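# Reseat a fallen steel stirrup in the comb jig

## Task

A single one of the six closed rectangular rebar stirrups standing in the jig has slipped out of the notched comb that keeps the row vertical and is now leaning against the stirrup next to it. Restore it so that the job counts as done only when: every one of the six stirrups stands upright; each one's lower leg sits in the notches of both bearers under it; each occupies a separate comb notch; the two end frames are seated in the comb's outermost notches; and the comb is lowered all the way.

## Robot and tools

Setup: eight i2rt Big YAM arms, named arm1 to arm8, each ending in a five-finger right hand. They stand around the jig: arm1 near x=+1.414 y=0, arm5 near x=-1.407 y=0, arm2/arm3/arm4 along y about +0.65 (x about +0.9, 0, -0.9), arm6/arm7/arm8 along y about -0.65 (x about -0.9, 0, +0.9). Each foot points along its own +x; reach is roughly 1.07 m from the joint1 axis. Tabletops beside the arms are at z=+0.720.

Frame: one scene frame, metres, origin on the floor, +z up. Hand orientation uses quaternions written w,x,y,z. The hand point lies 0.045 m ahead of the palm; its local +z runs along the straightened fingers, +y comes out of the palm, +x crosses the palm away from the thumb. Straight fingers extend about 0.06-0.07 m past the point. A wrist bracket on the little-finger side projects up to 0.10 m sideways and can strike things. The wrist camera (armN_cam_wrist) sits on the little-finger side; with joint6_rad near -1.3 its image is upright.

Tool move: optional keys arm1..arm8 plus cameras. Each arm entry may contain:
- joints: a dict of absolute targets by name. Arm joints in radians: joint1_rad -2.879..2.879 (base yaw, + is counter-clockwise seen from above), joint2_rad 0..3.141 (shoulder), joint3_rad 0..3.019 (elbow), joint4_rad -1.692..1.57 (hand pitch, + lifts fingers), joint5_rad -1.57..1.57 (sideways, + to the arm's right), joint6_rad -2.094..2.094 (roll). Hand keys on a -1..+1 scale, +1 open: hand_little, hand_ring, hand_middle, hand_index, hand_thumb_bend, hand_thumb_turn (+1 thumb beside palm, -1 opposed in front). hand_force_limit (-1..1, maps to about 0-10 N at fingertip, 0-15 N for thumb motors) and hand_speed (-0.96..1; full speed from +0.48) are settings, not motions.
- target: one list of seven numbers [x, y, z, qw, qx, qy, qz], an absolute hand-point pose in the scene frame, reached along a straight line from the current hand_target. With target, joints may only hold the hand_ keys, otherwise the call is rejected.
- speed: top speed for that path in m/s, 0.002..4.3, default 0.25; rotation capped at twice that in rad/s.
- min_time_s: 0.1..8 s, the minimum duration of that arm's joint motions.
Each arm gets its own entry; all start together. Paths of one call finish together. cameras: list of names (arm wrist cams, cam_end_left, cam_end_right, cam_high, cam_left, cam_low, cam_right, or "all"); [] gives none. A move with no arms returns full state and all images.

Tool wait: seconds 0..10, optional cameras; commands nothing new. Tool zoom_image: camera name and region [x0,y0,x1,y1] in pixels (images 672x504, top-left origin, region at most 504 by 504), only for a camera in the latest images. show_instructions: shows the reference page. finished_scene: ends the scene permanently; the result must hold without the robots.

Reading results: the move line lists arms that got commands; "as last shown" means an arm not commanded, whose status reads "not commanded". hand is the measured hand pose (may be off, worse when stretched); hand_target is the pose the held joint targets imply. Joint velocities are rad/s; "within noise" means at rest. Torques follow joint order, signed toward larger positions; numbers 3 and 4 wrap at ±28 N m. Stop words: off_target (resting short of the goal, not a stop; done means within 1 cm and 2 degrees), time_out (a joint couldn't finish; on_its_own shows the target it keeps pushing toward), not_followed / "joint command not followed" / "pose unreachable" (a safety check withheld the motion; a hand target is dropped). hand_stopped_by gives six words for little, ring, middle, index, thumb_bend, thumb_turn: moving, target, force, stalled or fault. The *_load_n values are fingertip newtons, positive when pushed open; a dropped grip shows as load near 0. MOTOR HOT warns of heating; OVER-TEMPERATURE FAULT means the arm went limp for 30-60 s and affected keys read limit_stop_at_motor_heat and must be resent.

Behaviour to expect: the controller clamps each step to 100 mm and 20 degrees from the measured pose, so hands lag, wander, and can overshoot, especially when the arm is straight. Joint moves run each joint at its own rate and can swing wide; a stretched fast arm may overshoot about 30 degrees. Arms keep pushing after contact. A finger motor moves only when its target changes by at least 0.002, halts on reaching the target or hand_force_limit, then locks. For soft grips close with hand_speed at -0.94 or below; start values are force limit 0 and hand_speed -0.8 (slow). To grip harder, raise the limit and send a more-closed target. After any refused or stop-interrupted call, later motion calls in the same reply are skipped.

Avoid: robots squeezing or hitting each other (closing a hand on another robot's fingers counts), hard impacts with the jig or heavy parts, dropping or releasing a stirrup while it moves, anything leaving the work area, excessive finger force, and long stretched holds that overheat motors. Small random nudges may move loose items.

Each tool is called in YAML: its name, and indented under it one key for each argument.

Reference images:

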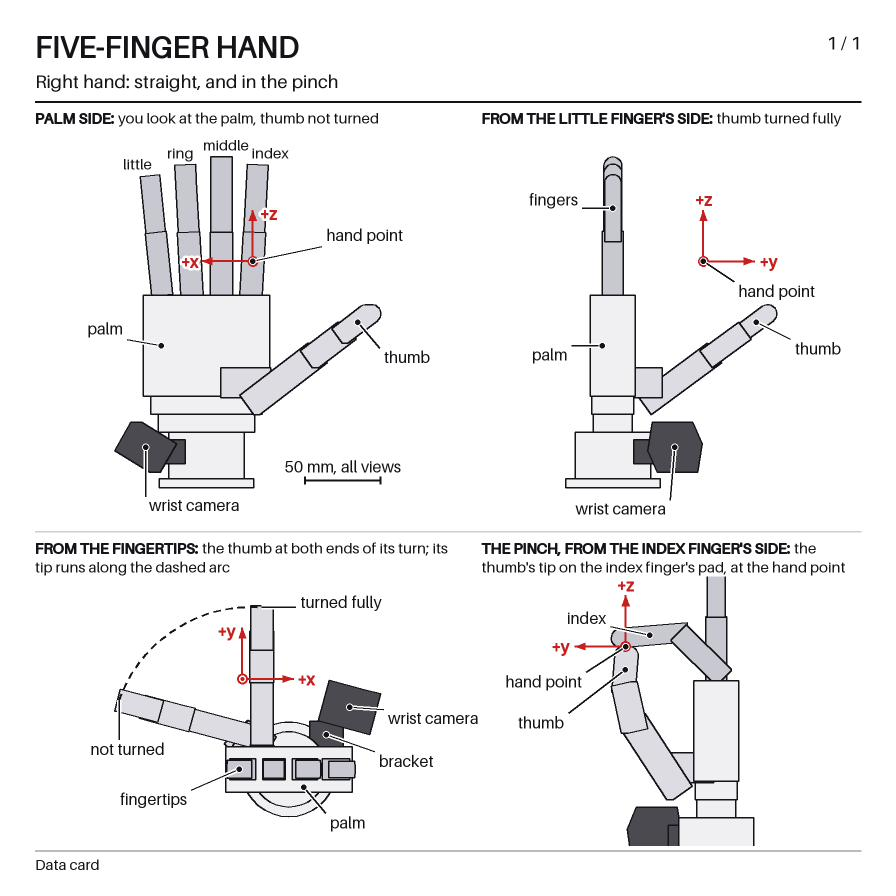

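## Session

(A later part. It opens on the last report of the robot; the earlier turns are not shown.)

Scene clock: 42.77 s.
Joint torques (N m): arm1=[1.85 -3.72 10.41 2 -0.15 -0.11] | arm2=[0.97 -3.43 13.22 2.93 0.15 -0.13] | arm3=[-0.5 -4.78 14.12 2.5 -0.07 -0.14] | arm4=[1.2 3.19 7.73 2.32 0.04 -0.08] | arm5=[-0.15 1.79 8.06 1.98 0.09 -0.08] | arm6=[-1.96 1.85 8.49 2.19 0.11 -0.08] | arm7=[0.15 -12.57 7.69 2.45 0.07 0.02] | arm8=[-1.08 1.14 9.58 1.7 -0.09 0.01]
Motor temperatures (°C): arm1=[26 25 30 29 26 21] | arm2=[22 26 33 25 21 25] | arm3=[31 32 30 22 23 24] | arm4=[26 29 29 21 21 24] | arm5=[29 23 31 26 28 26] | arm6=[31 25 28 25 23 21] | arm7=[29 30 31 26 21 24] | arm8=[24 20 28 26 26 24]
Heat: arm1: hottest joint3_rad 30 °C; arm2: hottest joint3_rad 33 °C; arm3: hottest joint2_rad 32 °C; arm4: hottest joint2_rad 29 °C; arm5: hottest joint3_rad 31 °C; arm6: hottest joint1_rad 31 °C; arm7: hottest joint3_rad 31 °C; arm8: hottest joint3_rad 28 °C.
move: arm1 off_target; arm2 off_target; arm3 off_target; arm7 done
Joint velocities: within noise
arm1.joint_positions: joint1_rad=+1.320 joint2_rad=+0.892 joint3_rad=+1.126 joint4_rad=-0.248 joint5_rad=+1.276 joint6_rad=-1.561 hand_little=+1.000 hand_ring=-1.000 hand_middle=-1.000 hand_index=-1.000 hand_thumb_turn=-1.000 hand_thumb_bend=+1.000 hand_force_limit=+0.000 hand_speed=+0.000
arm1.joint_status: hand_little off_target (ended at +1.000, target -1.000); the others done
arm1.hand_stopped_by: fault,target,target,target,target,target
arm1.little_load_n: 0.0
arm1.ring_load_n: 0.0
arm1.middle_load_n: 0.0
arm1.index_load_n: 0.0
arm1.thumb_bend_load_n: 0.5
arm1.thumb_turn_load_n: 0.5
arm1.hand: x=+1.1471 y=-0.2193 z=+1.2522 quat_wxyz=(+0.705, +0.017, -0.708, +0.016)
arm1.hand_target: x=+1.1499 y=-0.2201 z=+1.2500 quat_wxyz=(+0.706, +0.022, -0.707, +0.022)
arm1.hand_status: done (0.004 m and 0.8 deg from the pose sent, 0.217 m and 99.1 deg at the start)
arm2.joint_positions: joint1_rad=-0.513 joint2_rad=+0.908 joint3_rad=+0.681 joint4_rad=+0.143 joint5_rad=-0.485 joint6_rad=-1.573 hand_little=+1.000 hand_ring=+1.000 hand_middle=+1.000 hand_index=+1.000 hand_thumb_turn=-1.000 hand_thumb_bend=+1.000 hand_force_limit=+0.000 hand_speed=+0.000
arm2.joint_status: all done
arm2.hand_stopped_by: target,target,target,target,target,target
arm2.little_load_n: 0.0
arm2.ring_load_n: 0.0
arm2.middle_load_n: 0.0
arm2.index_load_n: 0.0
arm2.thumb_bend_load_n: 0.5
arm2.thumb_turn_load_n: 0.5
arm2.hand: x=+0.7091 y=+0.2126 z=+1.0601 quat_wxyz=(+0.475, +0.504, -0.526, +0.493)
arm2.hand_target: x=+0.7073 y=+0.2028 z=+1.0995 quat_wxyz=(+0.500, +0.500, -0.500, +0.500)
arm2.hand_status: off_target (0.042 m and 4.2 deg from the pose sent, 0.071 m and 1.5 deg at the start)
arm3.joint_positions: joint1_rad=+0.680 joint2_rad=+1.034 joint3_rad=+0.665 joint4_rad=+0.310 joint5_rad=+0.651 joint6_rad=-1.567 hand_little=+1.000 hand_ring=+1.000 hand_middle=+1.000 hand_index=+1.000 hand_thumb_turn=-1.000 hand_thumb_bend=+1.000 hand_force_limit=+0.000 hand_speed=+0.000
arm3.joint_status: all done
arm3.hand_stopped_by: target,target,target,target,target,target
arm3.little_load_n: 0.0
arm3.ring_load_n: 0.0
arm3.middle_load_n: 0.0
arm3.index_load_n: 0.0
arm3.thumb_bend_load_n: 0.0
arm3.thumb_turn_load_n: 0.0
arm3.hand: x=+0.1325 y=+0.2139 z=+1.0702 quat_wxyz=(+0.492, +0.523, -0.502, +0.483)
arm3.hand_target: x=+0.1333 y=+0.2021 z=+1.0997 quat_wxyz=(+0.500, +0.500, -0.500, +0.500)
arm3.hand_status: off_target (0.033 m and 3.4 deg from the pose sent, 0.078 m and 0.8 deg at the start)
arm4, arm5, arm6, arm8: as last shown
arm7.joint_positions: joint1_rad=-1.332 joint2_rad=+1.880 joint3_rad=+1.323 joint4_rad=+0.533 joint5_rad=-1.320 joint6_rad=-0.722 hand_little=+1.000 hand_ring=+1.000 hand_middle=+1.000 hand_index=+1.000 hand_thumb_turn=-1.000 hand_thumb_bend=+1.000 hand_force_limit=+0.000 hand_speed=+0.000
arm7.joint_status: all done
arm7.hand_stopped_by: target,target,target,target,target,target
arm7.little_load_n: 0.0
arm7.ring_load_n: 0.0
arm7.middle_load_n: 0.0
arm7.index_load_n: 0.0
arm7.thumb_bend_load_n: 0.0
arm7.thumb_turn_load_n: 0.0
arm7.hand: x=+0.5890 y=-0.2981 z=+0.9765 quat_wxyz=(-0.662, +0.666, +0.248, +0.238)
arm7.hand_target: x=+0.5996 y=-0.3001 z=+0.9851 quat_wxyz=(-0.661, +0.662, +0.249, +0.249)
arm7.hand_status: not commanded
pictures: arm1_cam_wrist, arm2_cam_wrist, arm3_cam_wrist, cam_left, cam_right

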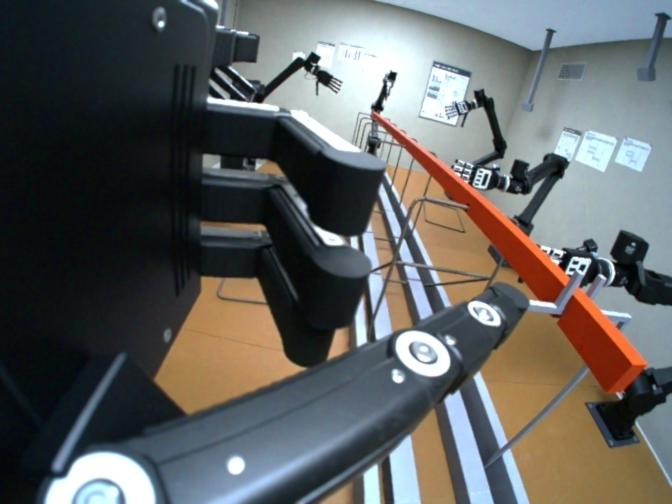

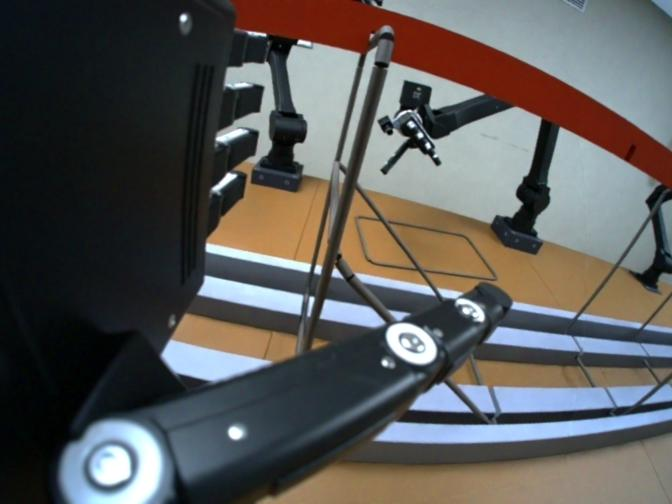

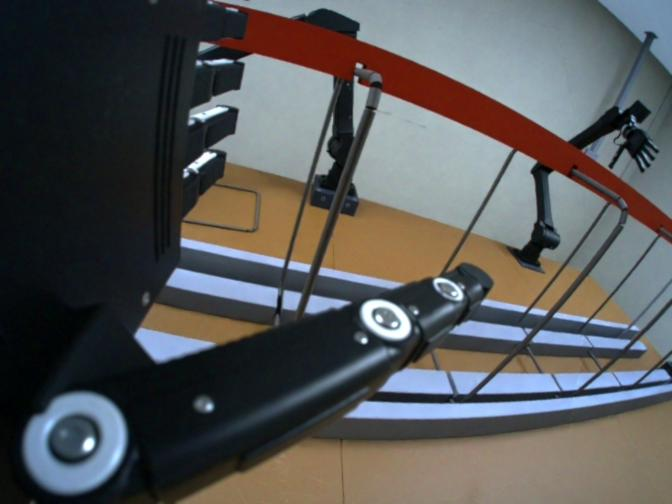

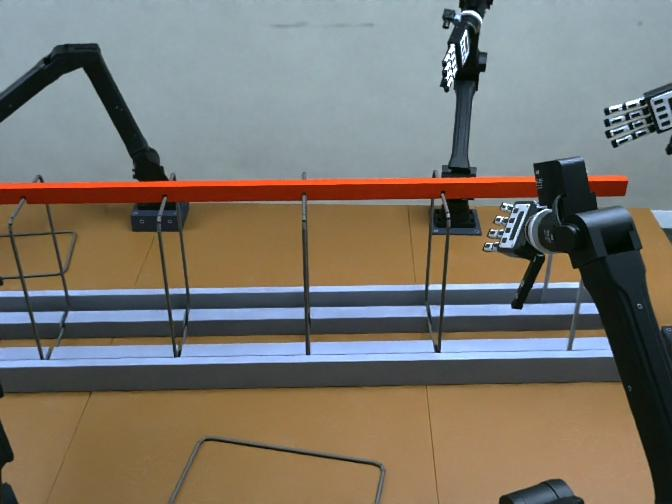

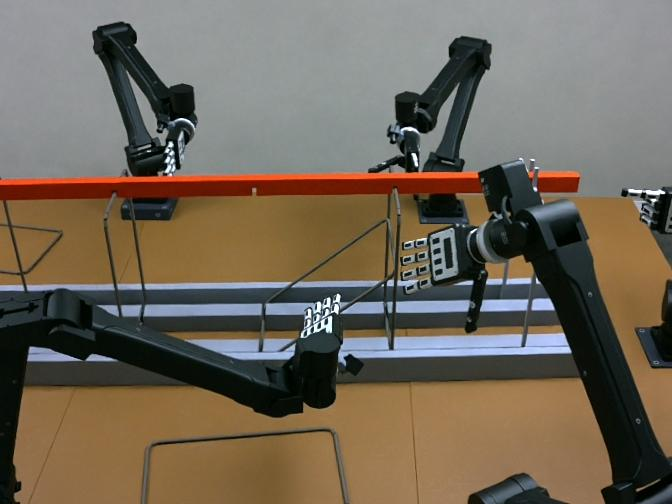

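wait:
  seconds: 1
  cameras: ["cam_high", "cam_low"]

zoom_image:
  camera: "cam_high"
  region: [320, 90, 572, 279]

zoom_image:
  camera: "cam_low"
  region: [100, 60, 352, 249]

Scene clock: 44.33 s.
Joint torques (N m): arm1=[1.26 -3.96 10.73 2.13 -0.14 -0.16] | arm2=[0.97 -3.43 13.2 2.93 0.15 -0.13] | arm3=[-0.67 -4.72 14.17 2.5 -0.05 -0.15] | arm4=[1.26 3.19 7.75 2.29 0.04 -0.1] | arm5=[-0.09 1.73 8.01 1.96 0.06 -0.07] | arm6=[-2.02 2.14 8.51 2.17 0.11 -0.09] | arm7=[0.09 -12.4 7.66 2.43 0.07 0.01] | arm8=[-0.85 1.03 9.54 1.66 -0.08 0]
Motor temperatures (°C): arm1=[26 25 30 29 26 21] | arm2=[22 26 33 25 21 25] | arm3=[31 32 31 22 23 24] | arm4=[26 29 29 21 21 24] | arm5=[29 23 31 26 28 26] | arm6=[31 25 28 25 23 21] | arm7=[29 30 31 26 21 24] | arm8=[24 20 28 26 26 24]
Heat: arm1: hottest joint3_rad 30 °C; arm2: hottest joint3_rad 33 °C; arm3: hottest joint2_rad 32 °C; arm4: hottest joint2_rad 29 °C; arm5: hottest joint3_rad 31 °C; arm6: hottest joint1_rad 31 °C; arm7: hottest joint3_rad 31 °C; arm8: hottest joint3_rad 28 °C.
Joint velocities: within noise
arm1.joint_positions: joint1_rad=+1.320 joint2_rad=+0.892 joint3_rad=+1.126 joint4_rad=-0.248 joint5_rad=+1.276 joint6_rad=-1.562 hand_little=+1.000 hand_ring=-1.000 hand_middle=-1.000 hand_index=-1.000 hand_thumb_turn=-1.000 hand_thumb_bend=+1.000 hand_force_limit=+0.000 hand_speed=+0.000
arm1.joint_status: hand_little off_target (ended at +1.000, target -1.000); the others done
arm1.hand_stopped_by: fault,target,target,target,target,target
arm1.little_load_n: 0.0
arm1.ring_load_n: 0.0
arm1.middle_load_n: 0.0
arm1.index_load_n: 0.0
arm1.thumb_bend_load_n: 0.5
arm1.thumb_turn_load_n: 0.5
arm1.hand: x=+1.1471 y=-0.2192 z=+1.2523 quat_wxyz=(+0.705, +0.018, -0.708, +0.016)
arm1.hand_target: x=+1.1499 y=-0.2201 z=+1.2500 quat_wxyz=(+0.706, +0.022, -0.707, +0.022)
arm1.hand_status: done (0.004 m and 0.8 deg from the pose sent, 0.217 m and 99.1 deg at the start)
arm2.joint_positions: joint1_rad=-0.513 joint2_rad=+0.908 joint3_rad=+0.681 joint4_rad=+0.143 joint5_rad=-0.485 joint6_rad=-1.573 hand_little=+1.000 hand_ring=+1.000 hand_middle=+1.000 hand_index=+1.000 hand_thumb_turn=-1.000 hand_thumb_bend=+1.000 hand_force_limit=+0.000 hand_speed=+0.000
arm2.joint_status: all done
arm2.hand_stopped_by: target,target,target,target,target,target
arm2.little_load_n: 0.0
arm2.ring_load_n: 0.0
arm2.middle_load_n: 0.0
arm2.index_load_n: 0.0
arm2.thumb_bend_load_n: 0.0
arm2.thumb_turn_load_n: 0.5
arm2.hand: x=+0.7091 y=+0.2126 z=+1.0601 quat_wxyz=(+0.475, +0.504, -0.526, +0.493)
arm2.hand_target: x=+0.7073 y=+0.2028 z=+1.0995 quat_wxyz=(+0.500, +0.500, -0.500, +0.500)
arm2.hand_status: off_target (0.042 m and 4.2 deg from the pose sent, 0.071 m and 1.5 deg at the start)
arm3.joint_positions: joint1_rad=+0.680 joint2_rad=+1.034 joint3_rad=+0.665 joint4_rad=+0.310 joint5_rad=+0.651 joint6_rad=-1.567 hand_little=+1.000 hand_ring=+1.000 hand_middle=+1.000 hand_index=+1.000 hand_thumb_turn=-1.000 hand_thumb_bend=+1.000 hand_force_limit=+0.000 hand_speed=+0.000
arm3.joint_status: all done
arm3.hand_stopped_by: target,target,target,target,target,target
arm3.little_load_n: 0.0
arm3.ring_load_n: 0.0
arm3.middle_load_n: 0.0
arm3.index_load_n: 0.0
arm3.thumb_bend_load_n: 0.0
arm3.thumb_turn_load_n: 0.0
arm3.hand: x=+0.1325 y=+0.2139 z=+1.0702 quat_wxyz=(+0.492, +0.523, -0.502, +0.483)
arm3.hand_target: x=+0.1333 y=+0.2021 z=+1.0997 quat_wxyz=(+0.500, +0.500, -0.500, +0.500)
arm3.hand_status: off_target (0.033 m and 3.4 deg from the pose sent, 0.078 m and 0.8 deg at the start)
arm4.joint_positions: joint1_rad=+0.384 joint2_rad=+0.552 joint3_rad=+1.350 joint4_rad=-1.286 joint5_rad=+0.102 joint6_rad=-0.981 hand_little=+1.000 hand_ring=+1.000 hand_middle=+1.000 hand_index=+1.000 hand_thumb_turn=+1.000 hand_thumb_bend=+1.000 hand_force_limit=+0.000 hand_speed=-0.800
arm4.joint_status: not commanded
arm4.hand_stopped_by: target,target,target,target,target,target
arm4.little_load_n: 0.0
arm4.ring_load_n: 0.0
arm4.middle_load_n: -0.5
arm4.index_load_n: 0.0
arm4.thumb_bend_load_n: 0.0
arm4.thumb_turn_load_n: 0.0
arm4.hand: x=-0.8792 y=+0.4314 z=+1.2836 quat_wxyz=(+0.195, +0.515, -0.683, +0.479)
arm4.hand_target: x=-0.8796 y=+0.4322 z=+1.2924 quat_wxyz=(+0.197, +0.511, -0.679, +0.488)
arm4.hand_status: not commanded
arm5.joint_positions: joint1_rad=+0.098 joint2_rad=+0.650 joint3_rad=+1.435 joint4_rad=-1.275 joint5_rad=+0.139 joint6_rad=-1.336 hand_little=+1.000 hand_ring=+1.000 hand_middle=+1.000 hand_index=+1.000 hand_thumb_turn=+1.000 hand_thumb_bend=+1.000 hand_force_limit=+0.000 hand_speed=-0.800
arm5.joint_status: not commanded
arm5.hand_stopped_by: target,target,target,target,target,target
arm5.little_load_n: 0.0
arm5.ring_load_n: 0.0
arm5.middle_load_n: 0.0
arm5.index_load_n: 0.0
arm5.thumb_bend_load_n: 0.0
arm5.thumb_turn_load_n: 0.0
arm5.hand: x=-1.1677 y=-0.0576 z=+1.2974 quat_wxyz=(-0.025, +0.847, -0.095, +0.522)
arm5.hand_target: x=-1.1690 y=-0.0577 z=+1.3064 quat_wxyz=(-0.027, +0.842, -0.095, +0.531)
arm5.hand_status: not commanded
arm6.joint_positions: joint1_rad=-0.123 joint2_rad=+0.630 joint3_rad=+1.447 joint4_rad=-1.200 joint5_rad=+0.216 joint6_rad=-1.427 hand_little=+1.000 hand_ring=+1.000 hand_middle=+1.000 hand_index=+1.000 hand_thumb_turn=+1.000 hand_thumb_bend=+1.000 hand_force_limit=+0.000 hand_speed=-0.800
arm6.joint_status: not commanded
arm6.hand_stopped_by: target,target,target,target,target,target
arm6.little_load_n: 0.0
arm6.ring_load_n: 0.0
arm6.middle_load_n: 0.0
arm6.index_load_n: 0.0
arm6.thumb_bend_load_n: 0.0
arm6.thumb_turn_load_n: 0.0
arm6.hand: x=-0.7750 y=-0.4274 z=+1.2815 quat_wxyz=(-0.330, +0.693, +0.455, +0.451)
arm6.hand_target: x=-0.7752 y=-0.4293 z=+1.2898 quat_wxyz=(-0.337, +0.690, +0.451, +0.456)
arm6.hand_status: not commanded
arm7.joint_positions: joint1_rad=-1.332 joint2_rad=+1.880 joint3_rad=+1.323 joint4_rad=+0.533 joint5_rad=-1.320 joint6_rad=-0.722 hand_little=+1.000 hand_ring=+1.000 hand_middle=+1.000 hand_index=+1.000 hand_thumb_turn=-1.000 hand_thumb_bend=+1.000 hand_force_limit=+0.000 hand_speed=+0.000
arm7.joint_status: all done
arm7.hand_stopped_by: target,target,target,target,target,target
arm7.little_load_n: 0.0
arm7.ring_load_n: 0.0
arm7.middle_load_n: 0.0
arm7.index_load_n: 0.0
arm7.thumb_bend_load_n: 0.0
arm7.thumb_turn_load_n: 0.0
arm7.hand: x=+0.5890 y=-0.2981 z=+0.9765 quat_wxyz=(-0.662, +0.666, +0.248, +0.238)
arm7.hand_target: x=+0.5996 y=-0.3001 z=+0.9851 quat_wxyz=(-0.661, +0.662, +0.249, +0.249)
arm7.hand_status: not commanded
arm8.joint_positions: joint1_rad=+0.438 joint2_rad=+0.629 joint3_rad=+1.389 joint4_rad=-1.436 joint5_rad=-0.267 joint6_rad=-1.361 hand_little=+1.000 hand_ring=+1.000 hand_middle=+1.000 hand_index=+1.000 hand_thumb_turn=+1.000 hand_thumb_bend=+1.000 hand_force_limit=+0.000 hand_speed=-0.800
arm8.joint_status: not commanded
arm8.hand_stopped_by: target,target,target,target,target,target
arm8.little_load_n: 0.0
arm8.ring_load_n: 0.0
arm8.middle_load_n: 0.0
arm8.index_load_n: 0.0
arm8.thumb_bend_load_n: 0.0
arm8.thumb_turn_load_n: 0.0
arm8.hand: x=+0.7925 y=-0.4643 z=+1.2355 quat_wxyz=(-0.439, +0.493, +0.747, +0.079)
arm8.hand_target: x=+0.7923 y=-0.4642 z=+1.2459 quat_wxyz=(-0.448, +0.489, +0.744, +0.085)
arm8.hand_status: not commanded
wait: 1.00 s; at rest from the start

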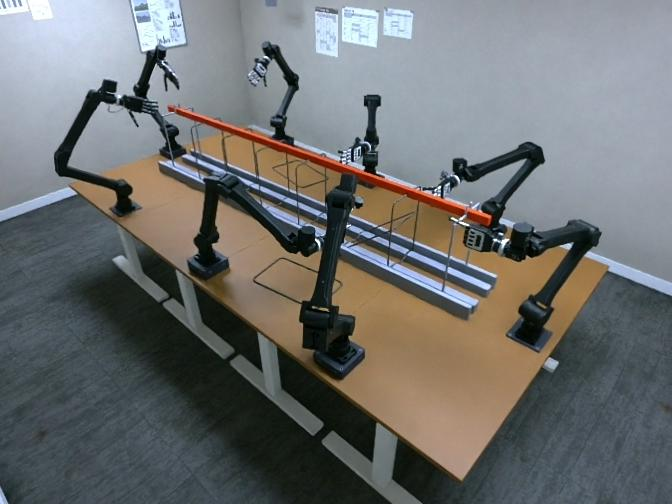

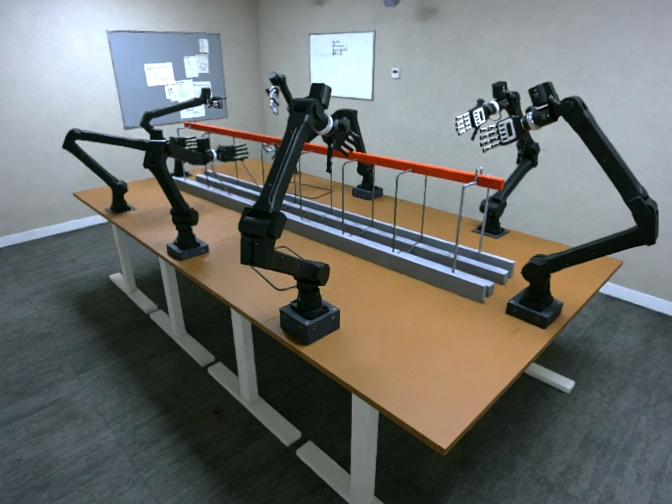

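Scaled by 2.000 from the camera's image (finer frame: 960x720).

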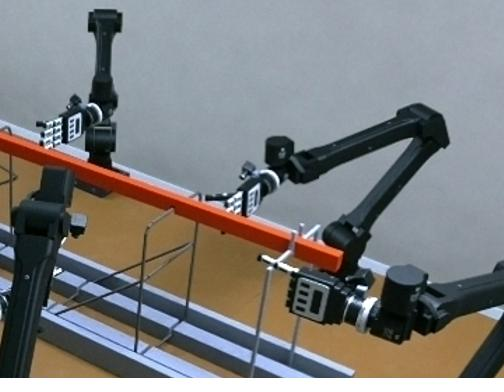

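Scaled by 2.000 from the camera's image (finer frame: 960x720).

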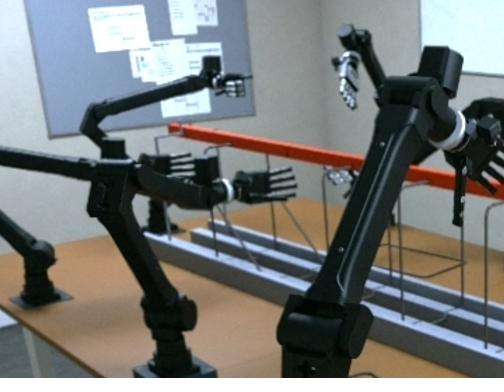

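move:
  arm2: {"target": [0.706, 0.21, 1.10, 0.5, 0.5, -0.5, 0.5]}
  arm3: {"target": [0.134, 0.21, 1.10, 0.5, 0.5, -0.5, 0.5]}

Scene clock: 45.47 s.
Joint torques (N m): arm1=[1.96 -4.19 10.58 1.92 -0.15 -0.16] | arm2=[-0.15 -5.25 12.29 2.39 -0.11 -0.14] | arm3=[0.44 -6.18 13.07 2.17 0.2 -0.14] | arm4=[1.2 3.19 7.75 2.32 0.04 -0.09] | arm5=[-0.15 2.2 8.2 2 0.06 -0.02] | arm6=[-2.08 2.2 8.47 2.18 0.11 -0.08] | arm7=[0.15 -12.57 7.61 2.44 0.07 0.02] | arm8=[-1.2 1.2 9.62 1.69 -0.09 0.02]
Motor temperatures (°C): arm1=[26 25 30 29 26 21] | arm2=[22 26 34 25 21 25] | arm3=[31 32 31 22 23 24] | arm4=[26 29 29 21 21 24] | arm5=[29 23 31 26 28 26] | arm6=[31 25 28 25 23 21] | arm7=[29 30 31 26 21 24] | arm8=[24 20 28 26 26 24]
Heat: arm1: hottest joint3_rad 30 °C; arm2: hottest joint3_rad 34 °C; arm3: hottest joint2_rad 32 °C; arm4: hottest joint2_rad 29 °C; arm5: hottest joint3_rad 31 °C; arm6: hottest joint1_rad 31 °C; arm7: hottest joint3_rad 31 °C; arm8: hottest joint3_rad 28 °C.
move: arm2 off_target; arm3 off_target
Joint velocities: within noise
arm1, arm4, arm5, arm6, arm7, arm8: as last shown
arm1.thumb_bend_load_n: 0.0
arm2.joint_positions: joint1_rad=-0.513 joint2_rad=+0.906 joint3_rad=+0.681 joint4_rad=+0.143 joint5_rad=-0.494 joint6_rad=-1.573 hand_little=+1.000 hand_ring=+1.000 hand_middle=+1.000 hand_index=+1.000 hand_thumb_turn=-1.000 hand_thumb_bend=+1.000 hand_force_limit=+0.000 hand_speed=+0.000
arm2.joint_status: not commanded
arm2.hand_stopped_by: target,target,target,target,target,target
arm2.little_load_n: 0.0
arm2.ring_load_n: 0.0
arm2.middle_load_n: 0.0
arm2.index_load_n: 0.0
arm2.thumb_bend_load_n: 0.0
arm2.thumb_turn_load_n: 0.5
arm2.hand: x=+0.7110 y=+0.2124 z=+1.0610 quat_wxyz=(+0.474, +0.505, -0.524, +0.496)
arm2.hand_target: x=+0.7070 y=+0.2116 z=+1.0996 quat_wxyz=(+0.500, +0.500, -0.500, +0.500)
arm2.hand_status: off_target (0.039 m and 4.1 deg from the pose sent, 0.040 m and 4.2 deg at the start)
arm3.joint_positions: joint1_rad=+0.680 joint2_rad=+1.034 joint3_rad=+0.665 joint4_rad=+0.310 joint5_rad=+0.661 joint6_rad=-1.567 hand_little=+1.000 hand_ring=+1.000 hand_middle=+1.000 hand_index=+1.000 hand_thumb_turn=-1.000 hand_thumb_bend=+1.000 hand_force_limit=+0.000 hand_speed=+0.000
arm3.joint_status: not commanded
arm3.hand_stopped_by: target,target,target,target,target,target
arm3.little_load_n: 0.0
arm3.ring_load_n: 0.0
arm3.middle_load_n: 0.0
arm3.index_load_n: 0.0
arm3.thumb_bend_load_n: 0.0
arm3.thumb_turn_load_n: 0.5
arm3.hand: x=+0.1305 y=+0.2145 z=+1.0703 quat_wxyz=(+0.495, +0.520, -0.504, +0.480)
arm3.hand_target: x=+0.1333 y=+0.2111 z=+1.0996 quat_wxyz=(+0.500, +0.500, -0.500, +0.500)
arm3.hand_status: off_target (0.030 m and 3.3 deg from the pose sent, 0.030 m and 3.4 deg at the start)
arm4.middle_load_n: 0.0
arm4.thumb_bend_load_n: -0.5
arm5.thumb_turn_load_n: -0.5
arm6.little_load_n: -0.5
arm7.middle_load_n: 0.5
pictures: none

move:
  arm2: {"target": [0.706, 0.21, 1.14, 0.5, 0.5, -0.5, 0.5]}

Scene clock: 47.53 s.
Joint torques (N m): arm1=[1.85 -4.48 10.82 2.07 -0.12 -0.18] | arm2=[-0.09 -4.31 12.89 1.77 -0.06 -0.14] | arm3=[0.67 -6.24 13.08 2.17 0.2 -0.15] | arm4=[1.14 3.08 7.75 2.32 0.05 -0.11] | arm5=[-0.67 2.02 8.2 1.92 0.09 -0.06] | arm6=[-2.08 2.08 8.47 2.19 0.12 -0.08] | arm7=[0.21 -12.63 7.69 2.45 0.07 0.01] | arm8=[-1.26 1.14 9.48 1.69 -0.09 0.01]
Motor temperatures (°C): arm1=[26 25 30 29 26 21] | arm2=[22 26 34 25 21 25] | arm3=[31 32 31 22 23 24] | arm4=[26 29 29 21 21 24] | arm5=[29 23 31 26 28 26] | arm6=[30 25 28 25 23 21] | arm7=[29 30 31 26 21 24] | arm8=[24 20 28 26 26 24]
Heat: arm1: hottest joint3_rad 30 °C; arm2: hottest joint3_rad 34 °C; arm3: hottest joint2_rad 32 °C; arm4: hottest joint2_rad 29 °C; arm5: hottest joint3_rad 31 °C; arm6: hottest joint1_rad 30 °C; arm7: hottest joint3_rad 31 °C; arm8: hottest joint3_rad 28 °C.
move: arm2 off_target
Joint velocities: within noise
arm1, arm3, arm4, arm5, arm6, arm7, arm8: as last shown
arm1.ring_load_n: 0.5
arm2.joint_positions: joint1_rad=-0.513 joint2_rad=+0.884 joint3_rad=+0.773 joint4_rad=+0.048 joint5_rad=-0.494 joint6_rad=-1.573 hand_little=+1.000 hand_ring=+1.000 hand_middle=+1.000 hand_index=+1.000 hand_thumb_turn=-1.000 hand_thumb_bend=+1.000 hand_force_limit=+0.000 hand_speed=+0.000
arm2.joint_status: not commanded
arm2.hand_stopped_by: target,target,target,target,target,target
arm2.little_load_n: 0.0
arm2.ring_load_n: 0.0
arm2.middle_load_n: 0.0
arm2.index_load_n: 0.0
arm2.thumb_bend_load_n: 0.0
arm2.thumb_turn_load_n: 0.5
arm2.hand: x=+0.7106 y=+0.2125 z=+1.1057 quat_wxyz=(+0.481, +0.504, -0.517, +0.498)
arm2.hand_target: x=+0.7069 y=+0.2115 z=+1.1397 quat_wxyz=(+0.500, +0.500, -0.500, +0.500)
arm2.hand_status: off_target (0.035 m and 3.0 deg from the pose sent, 0.079 m and 4.1 deg at the start)
arm3.ring_load_n: 0.5
arm4.ring_load_n: -0.5
arm4.thumb_bend_load_n: 0.0
arm5.thumb_turn_load_n: 0.0
arm6.little_load_n: 0.0
arm7.middle_load_n: 0.0
arm8.ring_load_n: -0.5
arm8.middle_load_n: -0.5
arm8.index_load_n: 0.5
pictures: none

move:
  arm1: {"target": [1.24, -0.06, 1.34, 0.494, -0.106, -0.852, 0.138]}
  arm2: {"target": [0.704, 0.165, 1.137, 0.5, 0.5, -0.5, 0.5], "speed": 0.12}
  arm3: {"target": [0.127, 0.165, 1.14, 0.5, 0.5, -0.5, 0.5], "speed": 0.12}
  arm7: {"target": [0.643, -0.162, 0.977, 0.6581, -0.6581, -0.2586, -0.2586], "speed": 0.12}
  arm8: {"target": [1.05, -0.36, 1.04, 0.7071, -0.7071, 0, 0], "joints": {"hand_thumb_turn": -1}}
  cameras: ["arm1_cam_wrist", "arm2_cam_wrist", "arm3_cam_wrist", "arm7_cam_wrist", "arm8_cam_wrist", "cam_high", "cam_right"]

zoom_image:
  camera: "arm2_cam_wrist"
  region: [230, 0, 566, 252]

zoom_image:
  camera: "arm7_cam_wrist"
  region: [200, 0, 536, 252]

Scene clock: 57.77 s.
Joint torques (N m): arm1=[0.15 1.67 11.38 1.01 0.26 -0.19] | arm2=[0.97 -4.48 13.35 2.95 0.16 -0.13] | arm3=[-0.56 -5.48 14.5 1.33 -0.08 -0.15] | arm4=[1.2 3.25 7.77 2.33 0.04 -0.1] | arm5=[-0.62 2.2 8.27 1.99 0.08 -0.03] | arm6=[-2.14 2.14 8.49 2.21 0.11 -0.08] | arm7=[1.03 -15.03 9.52 1.47 0.07 -0.27] | arm8=[-1.96 -1.38 9.48 2.13 0.09 0.18]
Motor temperatures (°C): arm1=[26 25 30 29 26 21] | arm2=[22 26 37 25 21 25] | arm3=[31 31 34 22 23 24] | arm4=[26 29 30 21 21 24] | arm5=[29 23 31 26 28 25] | arm6=[30 25 28 25 23 21] | arm7=[29 31 31 26 21 24] | arm8=[24 20 28 26 26 24]
Heat: arm1: hottest joint3_rad 30 °C; arm2: hottest joint3_rad 37 °C; arm3: hottest joint3_rad 34 °C; arm4: hottest joint3_rad 30 °C; arm5: hottest joint3_rad 31 °C; arm6: hottest joint1_rad 30 °C; arm7: hottest joint2_rad 31 °C; arm8: hottest joint3_rad 28 °C.
move: arm1 off_target; arm2 off_target; arm3 off_target; arm7 off_target; arm8 done
Joint velocities: within noise
arm1.joint_positions: joint1_rad=+1.205 joint2_rad=+0.811 joint3_rad=+1.849 joint4_rad=-1.695 joint5_rad=+0.766 joint6_rad=-0.578 hand_little=+1.000 hand_ring=-1.000 hand_middle=-1.000 hand_index=-1.000 hand_thumb_turn=-1.000 hand_thumb_bend=+1.000 hand_force_limit=+0.000 hand_speed=+0.000
arm1.joint_status: not commanded
arm1.hand_stopped_by: fault,target,target,target,target,target
arm1.little_load_n: 0.0
arm1.ring_load_n: 0.0
arm1.middle_load_n: 0.0
arm1.index_load_n: 0.0
arm1.thumb_bend_load_n: 0.0
arm1.thumb_turn_load_n: 0.0
arm1.hand: x=+1.2367 y=-0.0669 z=+1.3277 quat_wxyz=(+0.484, -0.075, -0.845, +0.214)
arm1.hand_target: x=+1.2381 y=-0.0594 z=+1.3389 quat_wxyz=(+0.488, -0.080, -0.841, +0.221)
arm1.hand_status: off_target (0.014 m and 9.5 deg from the pose sent, 0.204 m and 35.6 deg at the start; a joint's target at an end of its range on 95 of 168 steps)
arm2.joint_positions: joint1_rad=-0.469 joint2_rad=+0.991 joint3_rad=+0.825 joint4_rad=+0.083 joint5_rad=-0.441 joint6_rad=-1.573 hand_little=+1.000 hand_ring=+1.000 hand_middle=+1.000 hand_index=+1.000 hand_thumb_turn=-1.000 hand_thumb_bend=+1.000 hand_force_limit=+0.000 hand_speed=+0.000
arm2.joint_status: not commanded
arm2.hand_stopped_by: target,target,target,target,target,target
arm2.little_load_n: 0.0
arm2.ring_load_n: 0.0
arm2.middle_load_n: 0.0
arm2.index_load_n: 0.0
arm2.thumb_bend_load_n: 0.0
arm2.thumb_turn_load_n: 0.5
arm2.hand: x=+0.7058 y=+0.1773 z=+1.0973 quat_wxyz=(+0.476, +0.505, -0.526, +0.492)
arm2.hand_target: x=+0.7051 y=+0.1679 z=+1.1367 quat_wxyz=(+0.500, +0.500, -0.500, +0.500)
arm2.hand_status: off_target (0.042 m and 4.1 deg from the pose sent, 0.057 m and 3.0 deg at the start)
arm3.joint_positions: joint1_rad=+0.604 joint2_rad=+1.075 joint3_rad=+0.802 joint4_rad=+0.245 joint5_rad=+0.575 joint6_rad=-1.567 hand_little=+1.000 hand_ring=+1.000 hand_middle=+1.000 hand_index=+1.000 hand_thumb_turn=-1.000 hand_thumb_bend=+1.000 hand_force_limit=+0.000 hand_speed=+0.000
arm3.joint_status: not commanded
arm3.hand_stopped_by: target,target,target,target,target,target
arm3.little_load_n: 0.0
arm3.ring_load_n: 0.0
arm3.middle_load_n: 0.0
arm3.index_load_n: 0.0
arm3.thumb_bend_load_n: 0.0
arm3.thumb_turn_load_n: 0.0
arm3.hand: x=+0.1282 y=+0.1770 z=+1.1155 quat_wxyz=(+0.493, +0.512, -0.501, +0.494)
arm3.hand_target: x=+0.1266 y=+0.1666 z=+1.1398 quat_wxyz=(+0.500, +0.500, -0.500, +0.500)
arm3.hand_status: off_target (0.027 m and 1.7 deg from the pose sent, 0.086 m and 3.3 deg at the start)
arm4, arm5, arm6: as last shown
arm4.ring_load_n: 0.0
arm7.joint_positions: joint1_rad=-1.165 joint2_rad=+2.087 joint3_rad=+1.616 joint4_rad=+0.451 joint5_rad=-1.141 joint6_rad=-0.722 hand_little=+1.000 hand_ring=+1.000 hand_middle=+1.000 hand_index=+1.000 hand_thumb_turn=-1.000 hand_thumb_bend=+1.000 hand_force_limit=+0.000 hand_speed=+0.000
arm7.joint_status: not commanded
arm7.hand_stopped_by: target,target,target,target,target,target
arm7.little_load_n: 0.0
arm7.ring_load_n: 0.0
arm7.middle_load_n: 0.0
arm7.index_load_n: 0.0
arm7.thumb_bend_load_n: 0.0
arm7.thumb_turn_load_n: 0.5
arm7.hand: x=+0.6327 y=-0.1704 z=+0.9603 quat_wxyz=(-0.659, +0.668, +0.246, +0.244)
arm7.hand_target: x=+0.6420 y=-0.1627 z=+0.9771 quat_wxyz=(-0.658, +0.658, +0.258, +0.259)
arm7.hand_status: off_target (0.021 m and 2.5 deg from the pose sent, 0.147 m and 2.8 deg at the start)
arm8.joint_positions: joint1_rad=-1.087 joint2_rad=+0.664 joint3_rad=+0.440 joint4_rad=+0.195 joint5_rad=-1.059 joint6_rad=-0.022 hand_little=+1.000 hand_ring=+1.000 hand_middle=+1.000 hand_index=+1.000 hand_thumb_turn=-1.000 hand_thumb_bend=+1.000 hand_force_limit=+0.000 hand_speed=-0.800
arm8.joint_status: all done
arm8.hand_stopped_by: target,target,target,target,target,target
arm8.little_load_n: 0.0
arm8.ring_load_n: 0.0
arm8.middle_load_n: 0.0
arm8.index_load_n: 0.0
arm8.thumb_bend_load_n: 0.0
arm8.thumb_turn_load_n: 0.0
arm8.hand: x=+1.0459 y=-0.3594 z=+1.0393 quat_wxyz=(-0.705, +0.709, +0.006, -0.003)
arm8.hand_target: x=+1.0500 y=-0.3601 z=+1.0400 quat_wxyz=(-0.707, +0.707, +0.000, +0.000)
arm8.hand_status: done (0.004 m and 0.8 deg from the pose sent, 0.340 m and 97.6 deg at the start)

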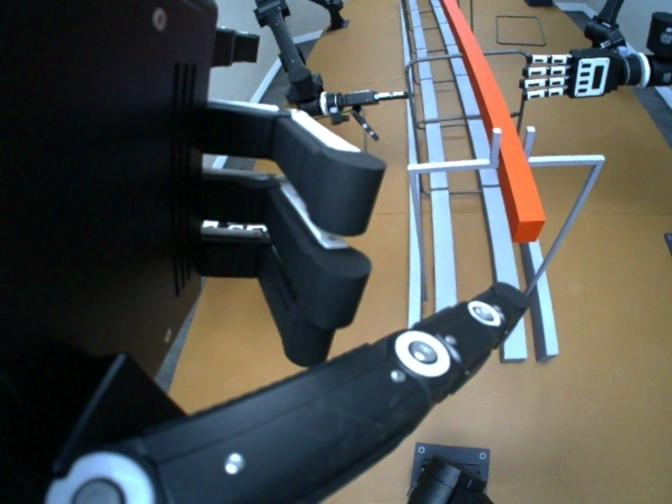

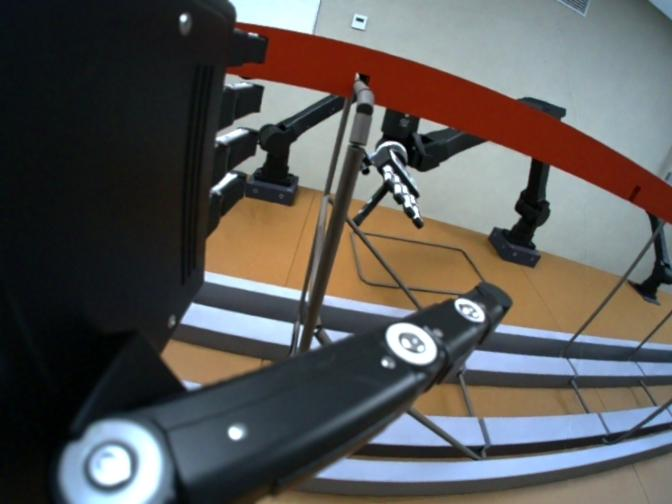

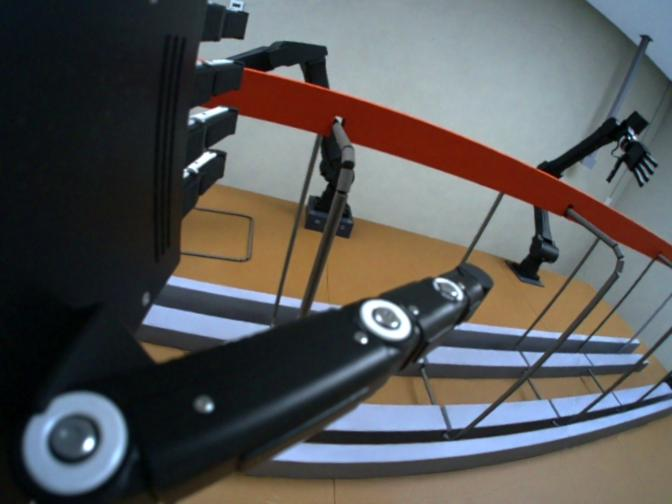

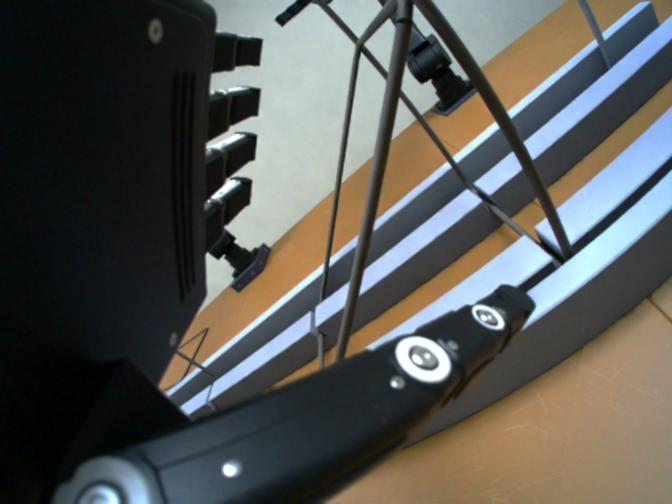

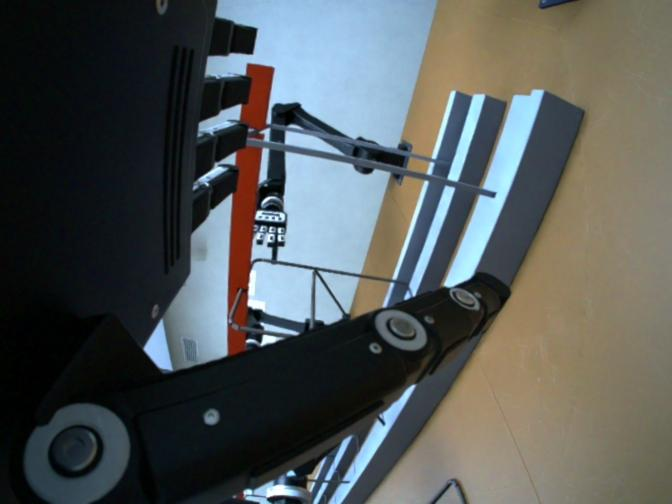

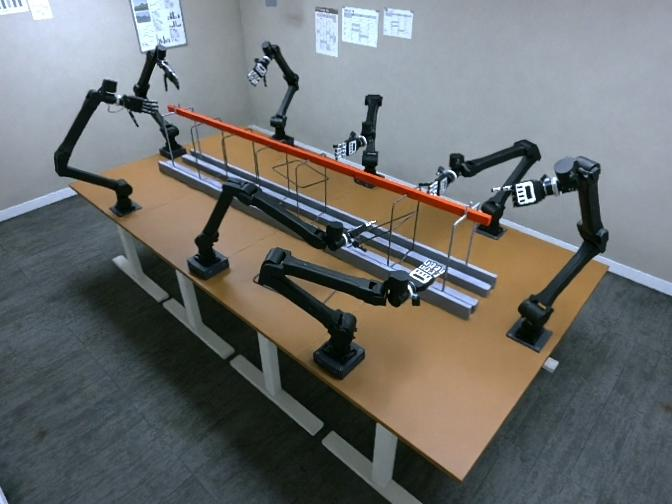

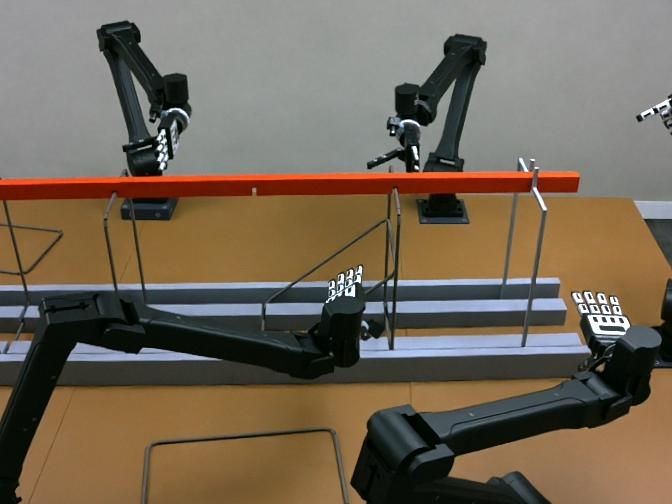

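Scaled by 1.500 from the camera's image (finer frame: 960x720).

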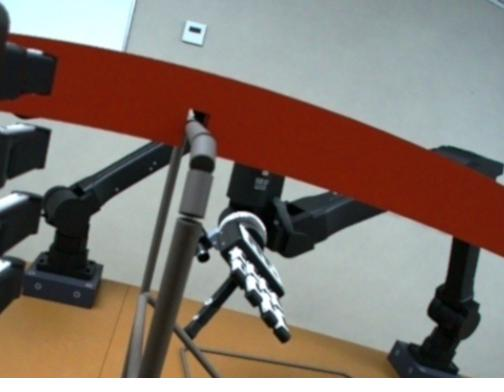

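Scaled by 1.500 from the camera's image (finer frame: 960x720).

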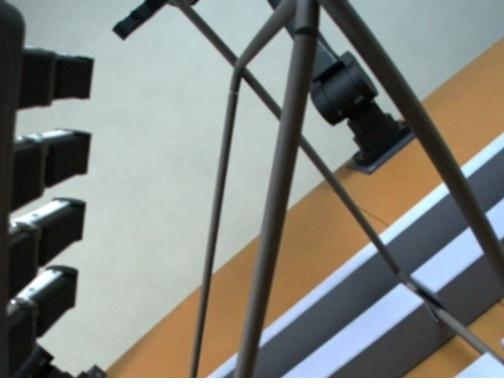

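move:
  arm2: {"target": [0.706, 0.145, 1.14, 0.5, 0.5, -0.5, 0.5], "speed": 0.1}
  arm3: {"target": [0.119, 0.125, 1.145, 0.5, 0.5, -0.5, 0.5], "speed": 0.1}
  arm7: {"target": [0.660, -0.092, 0.957, 0.6581, -0.6581, -0.2586, -0.2586], "speed": 0.1}
  arm8: {"target": [1.065, 0.0, 1.005, 0.7071, -0.7071, 0, 0], "speed": 0.2}
  cameras: ["arm1_cam_wrist", "arm2_cam_wrist", "arm3_cam_wrist", "arm7_cam_wrist", "arm8_cam_wrist", "cam_right"]

zoom_image:
  camera: "arm2_cam_wrist"
  region: [230, 50, 566, 302]

zoom_image:
  camera: "arm7_cam_wrist"
  region: [200, 0, 536, 252]

zoom_image:
  camera: "arm8_cam_wrist"
  region: [200, 0, 536, 252]

Scene clock: 64.40 s.
Joint torques (N m): arm1=[-0.62 2.78 11.34 1.03 0.26 -0.13] | arm2=[0.97 -5.13 13.34 2.96 0.16 -0.12] | arm3=[-0.85 -6.48 14.65 1.72 -0.07 -0.13] | arm4=[1.14 3.25 7.76 2.3 0.05 -0.1] | arm5=[-0.56 2.43 8.17 2.09 0.07 -0.04] | arm6=[-1.96 1.96 8.5 2.17 0.11 -0.09] | arm7=[0.91 -16.85 9.83 1.54 0.09 -0.3] | arm8=[-0.85 -13.86 12.9 2.14 0.11 0.16]
Motor temperatures (°C): arm1=[26 25 30 29 26 21] | arm2=[22 26 38 25 21 25] | arm3=[31 31 35 22 23 24] | arm4=[26 29 30 21 21 24] | arm5=[29 23 31 26 28 25] | arm6=[30 25 28 25 23 21] | arm7=[29 31 32 26 21 24] | arm8=[24 20 28 26 26 24]
Heat: arm1: hottest joint3_rad 30 °C; arm2: hottest joint3_rad 38 °C; arm3: hottest joint3_rad 35 °C; arm4: hottest joint3_rad 30 °C; arm5: hottest joint3_rad 31 °C; arm6: hottest joint1_rad 30 °C; arm7: hottest joint3_rad 32 °C; arm8: hottest joint3_rad 28 °C.
move: arm2 off_target; arm3 off_target; arm7 off_target; arm8 off_target
Joint velocities: within noise
arm1, arm4, arm5, arm6: as last shown
arm2.joint_positions: joint1_rad=-0.439 joint2_rad=+1.041 joint3_rad=+0.864 joint4_rad=+0.095 joint5_rad=-0.411 joint6_rad=-1.573 hand_little=+1.000 hand_ring=+1.000 hand_middle=+1.000 hand_index=+1.000 hand_thumb_turn=-1.000 hand_thumb_bend=+1.000 hand_force_limit=+0.000 hand_speed=+0.000
arm2.joint_status: not commanded
arm2.hand_stopped_by: target,target,target,target,target,target
arm2.little_load_n: 0.0
arm2.ring_load_n: 0.0
arm2.middle_load_n: 0.0
arm2.index_load_n: 0.0
arm2.thumb_bend_load_n: 0.0
arm2.thumb_turn_load_n: 0.0
arm2.hand: x=+0.7074 y=+0.1576 z=+1.1006 quat_wxyz=(+0.477, +0.505, -0.525, +0.491)
arm2.hand_target: x=+0.7070 y=+0.1478 z=+1.1395 quat_wxyz=(+0.500, +0.500, -0.500, +0.500)
arm2.hand_status: off_target (0.041 m and 4.1 deg from the pose sent, 0.054 m and 4.2 deg at the start)
arm3.joint_positions: joint1_rad=+0.530 joint2_rad=+1.158 joint3_rad=+0.876 joint4_rad=+0.245 joint5_rad=+0.501 joint6_rad=-1.567 hand_little=+1.000 hand_ring=+1.000 hand_middle=+1.000 hand_index=+1.000 hand_thumb_turn=-1.000 hand_thumb_bend=+1.000 hand_force_limit=+0.000 hand_speed=+0.000
arm3.joint_status: not commanded
arm3.hand_stopped_by: target,target,target,target,target,target
arm3.little_load_n: -0.5
arm3.ring_load_n: 0.0
arm3.middle_load_n: 0.0
arm3.index_load_n: 0.0
arm3.thumb_bend_load_n: 0.0
arm3.thumb_turn_load_n: 0.5
arm3.hand: x=+0.1208 y=+0.1380 z=+1.1183 quat_wxyz=(+0.491, +0.515, -0.503, +0.491)
arm3.hand_target: x=+0.1186 y=+0.1268 z=+1.1445 quat_wxyz=(+0.500, +0.500, -0.500, +0.500)
arm3.hand_status: off_target (0.030 m and 2.3 deg from the pose sent, 0.060 m and 1.7 deg at the start)
arm7.joint_positions: joint1_rad=-1.089 joint2_rad=+2.228 joint3_rad=+1.808 joint4_rad=+0.398 joint5_rad=-1.065 joint6_rad=-0.723 hand_little=+1.000 hand_ring=+1.000 hand_middle=+1.000 hand_index=+1.000 hand_thumb_turn=-1.000 hand_thumb_bend=+1.000 hand_force_limit=+0.000 hand_speed=+0.000
arm7.joint_status: not commanded
arm7.hand_stopped_by: target,target,target,target,target,target
arm7.little_load_n: 0.0
arm7.ring_load_n: 0.0
arm7.middle_load_n: 0.0
arm7.index_load_n: -0.5
arm7.thumb_bend_load_n: 0.0
arm7.thumb_turn_load_n: 0.5
arm7.hand: x=+0.6509 y=-0.1009 z=+0.9392 quat_wxyz=(-0.659, +0.669, +0.245, +0.243)
arm7.hand_target: x=+0.6590 y=-0.0928 z=+0.9573 quat_wxyz=(-0.658, +0.658, +0.258, +0.259)
arm7.hand_status: off_target (0.022 m and 2.7 deg from the pose sent, 0.083 m and 2.5 deg at the start)
arm8.joint_positions: joint1_rad=-0.454 joint2_rad=+1.628 joint3_rad=+0.993 joint4_rad=+0.568 joint5_rad=-0.411 joint6_rad=-0.009 hand_little=+1.000 hand_ring=+1.000 hand_middle=+1.000 hand_index=+1.000 hand_thumb_turn=-1.000 hand_thumb_bend=+1.000 hand_force_limit=+0.000 hand_speed=-0.800
arm8.joint_status: not commanded
arm8.hand_stopped_by: target,target,target,target,target,target
arm8.little_load_n: 0.0
arm8.ring_load_n: 0.0
arm8.middle_load_n: 0.0
arm8.index_load_n: 0.0
arm8.thumb_bend_load_n: 0.0
arm8.thumb_turn_load_n: 0.0
arm8.hand: x=+1.0626 y=-0.0163 z=+0.9761 quat_wxyz=(-0.688, +0.726, -0.005, -0.003)
arm8.hand_target: x=+1.0645 y=-0.0019 z=+1.0053 quat_wxyz=(-0.707, +0.707, +0.000, +0.000)
arm8.hand_status: off_target (0.033 m and 3.2 deg from the pose sent, 0.362 m and 0.8 deg at the start)

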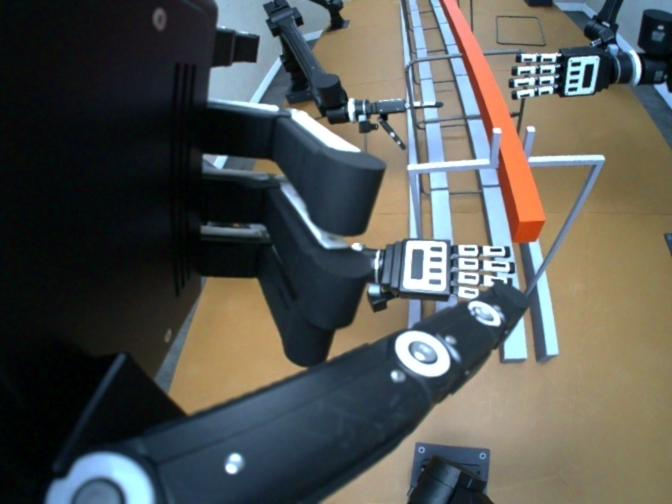

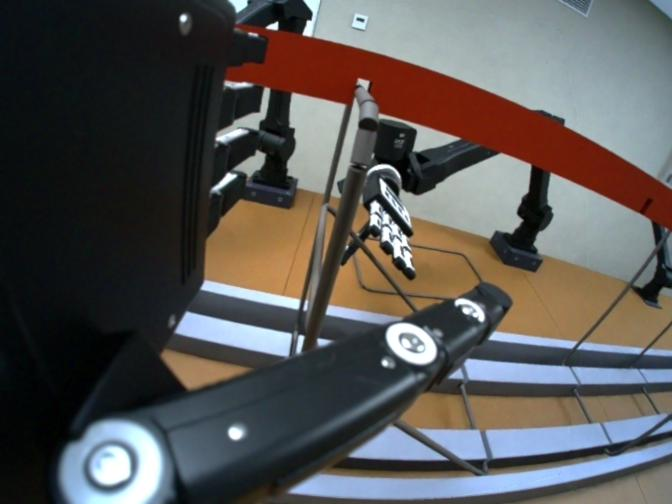

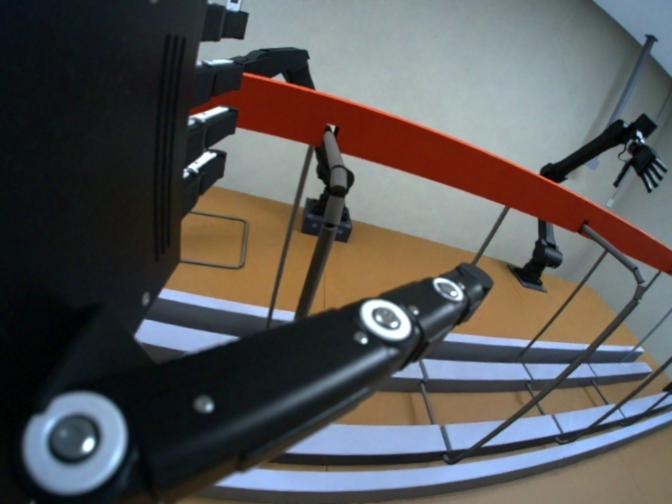

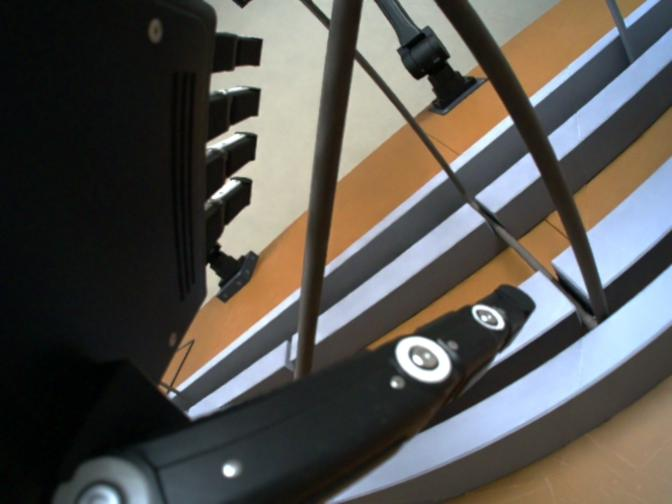

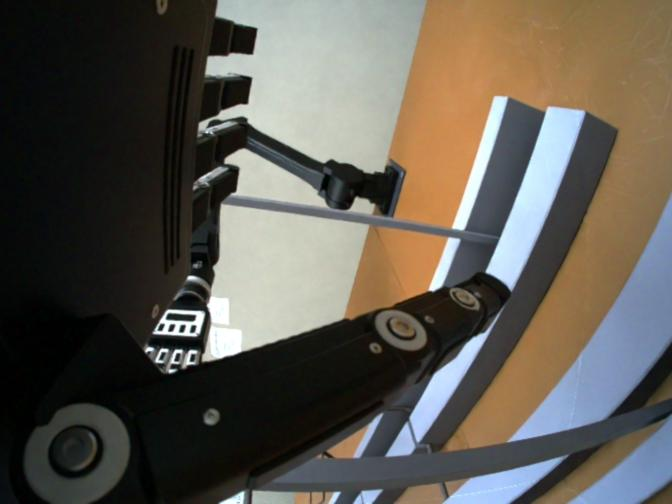

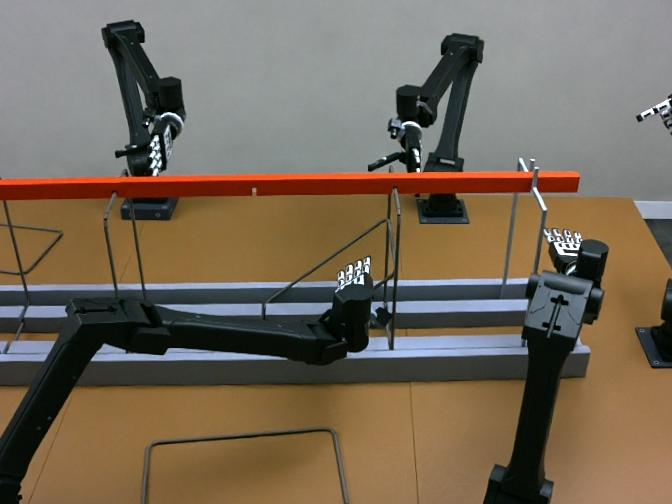

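Scaled by 1.500 from the camera's image (finer frame: 960x720).

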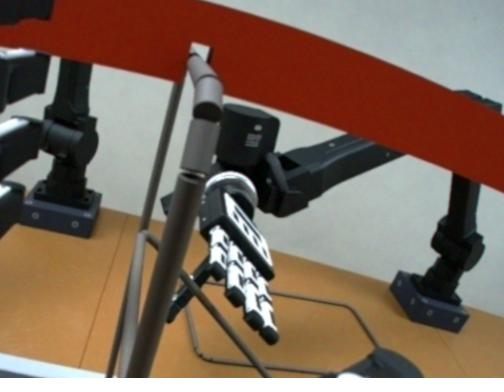

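Scaled by 1.500 from the camera's image (finer frame: 960x720).

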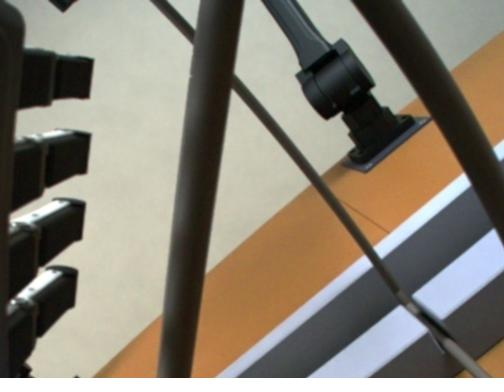

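Scaled by 1.500 from the camera's image (finer frame: 960x720).

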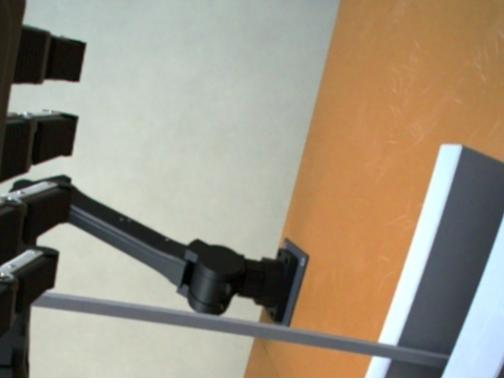

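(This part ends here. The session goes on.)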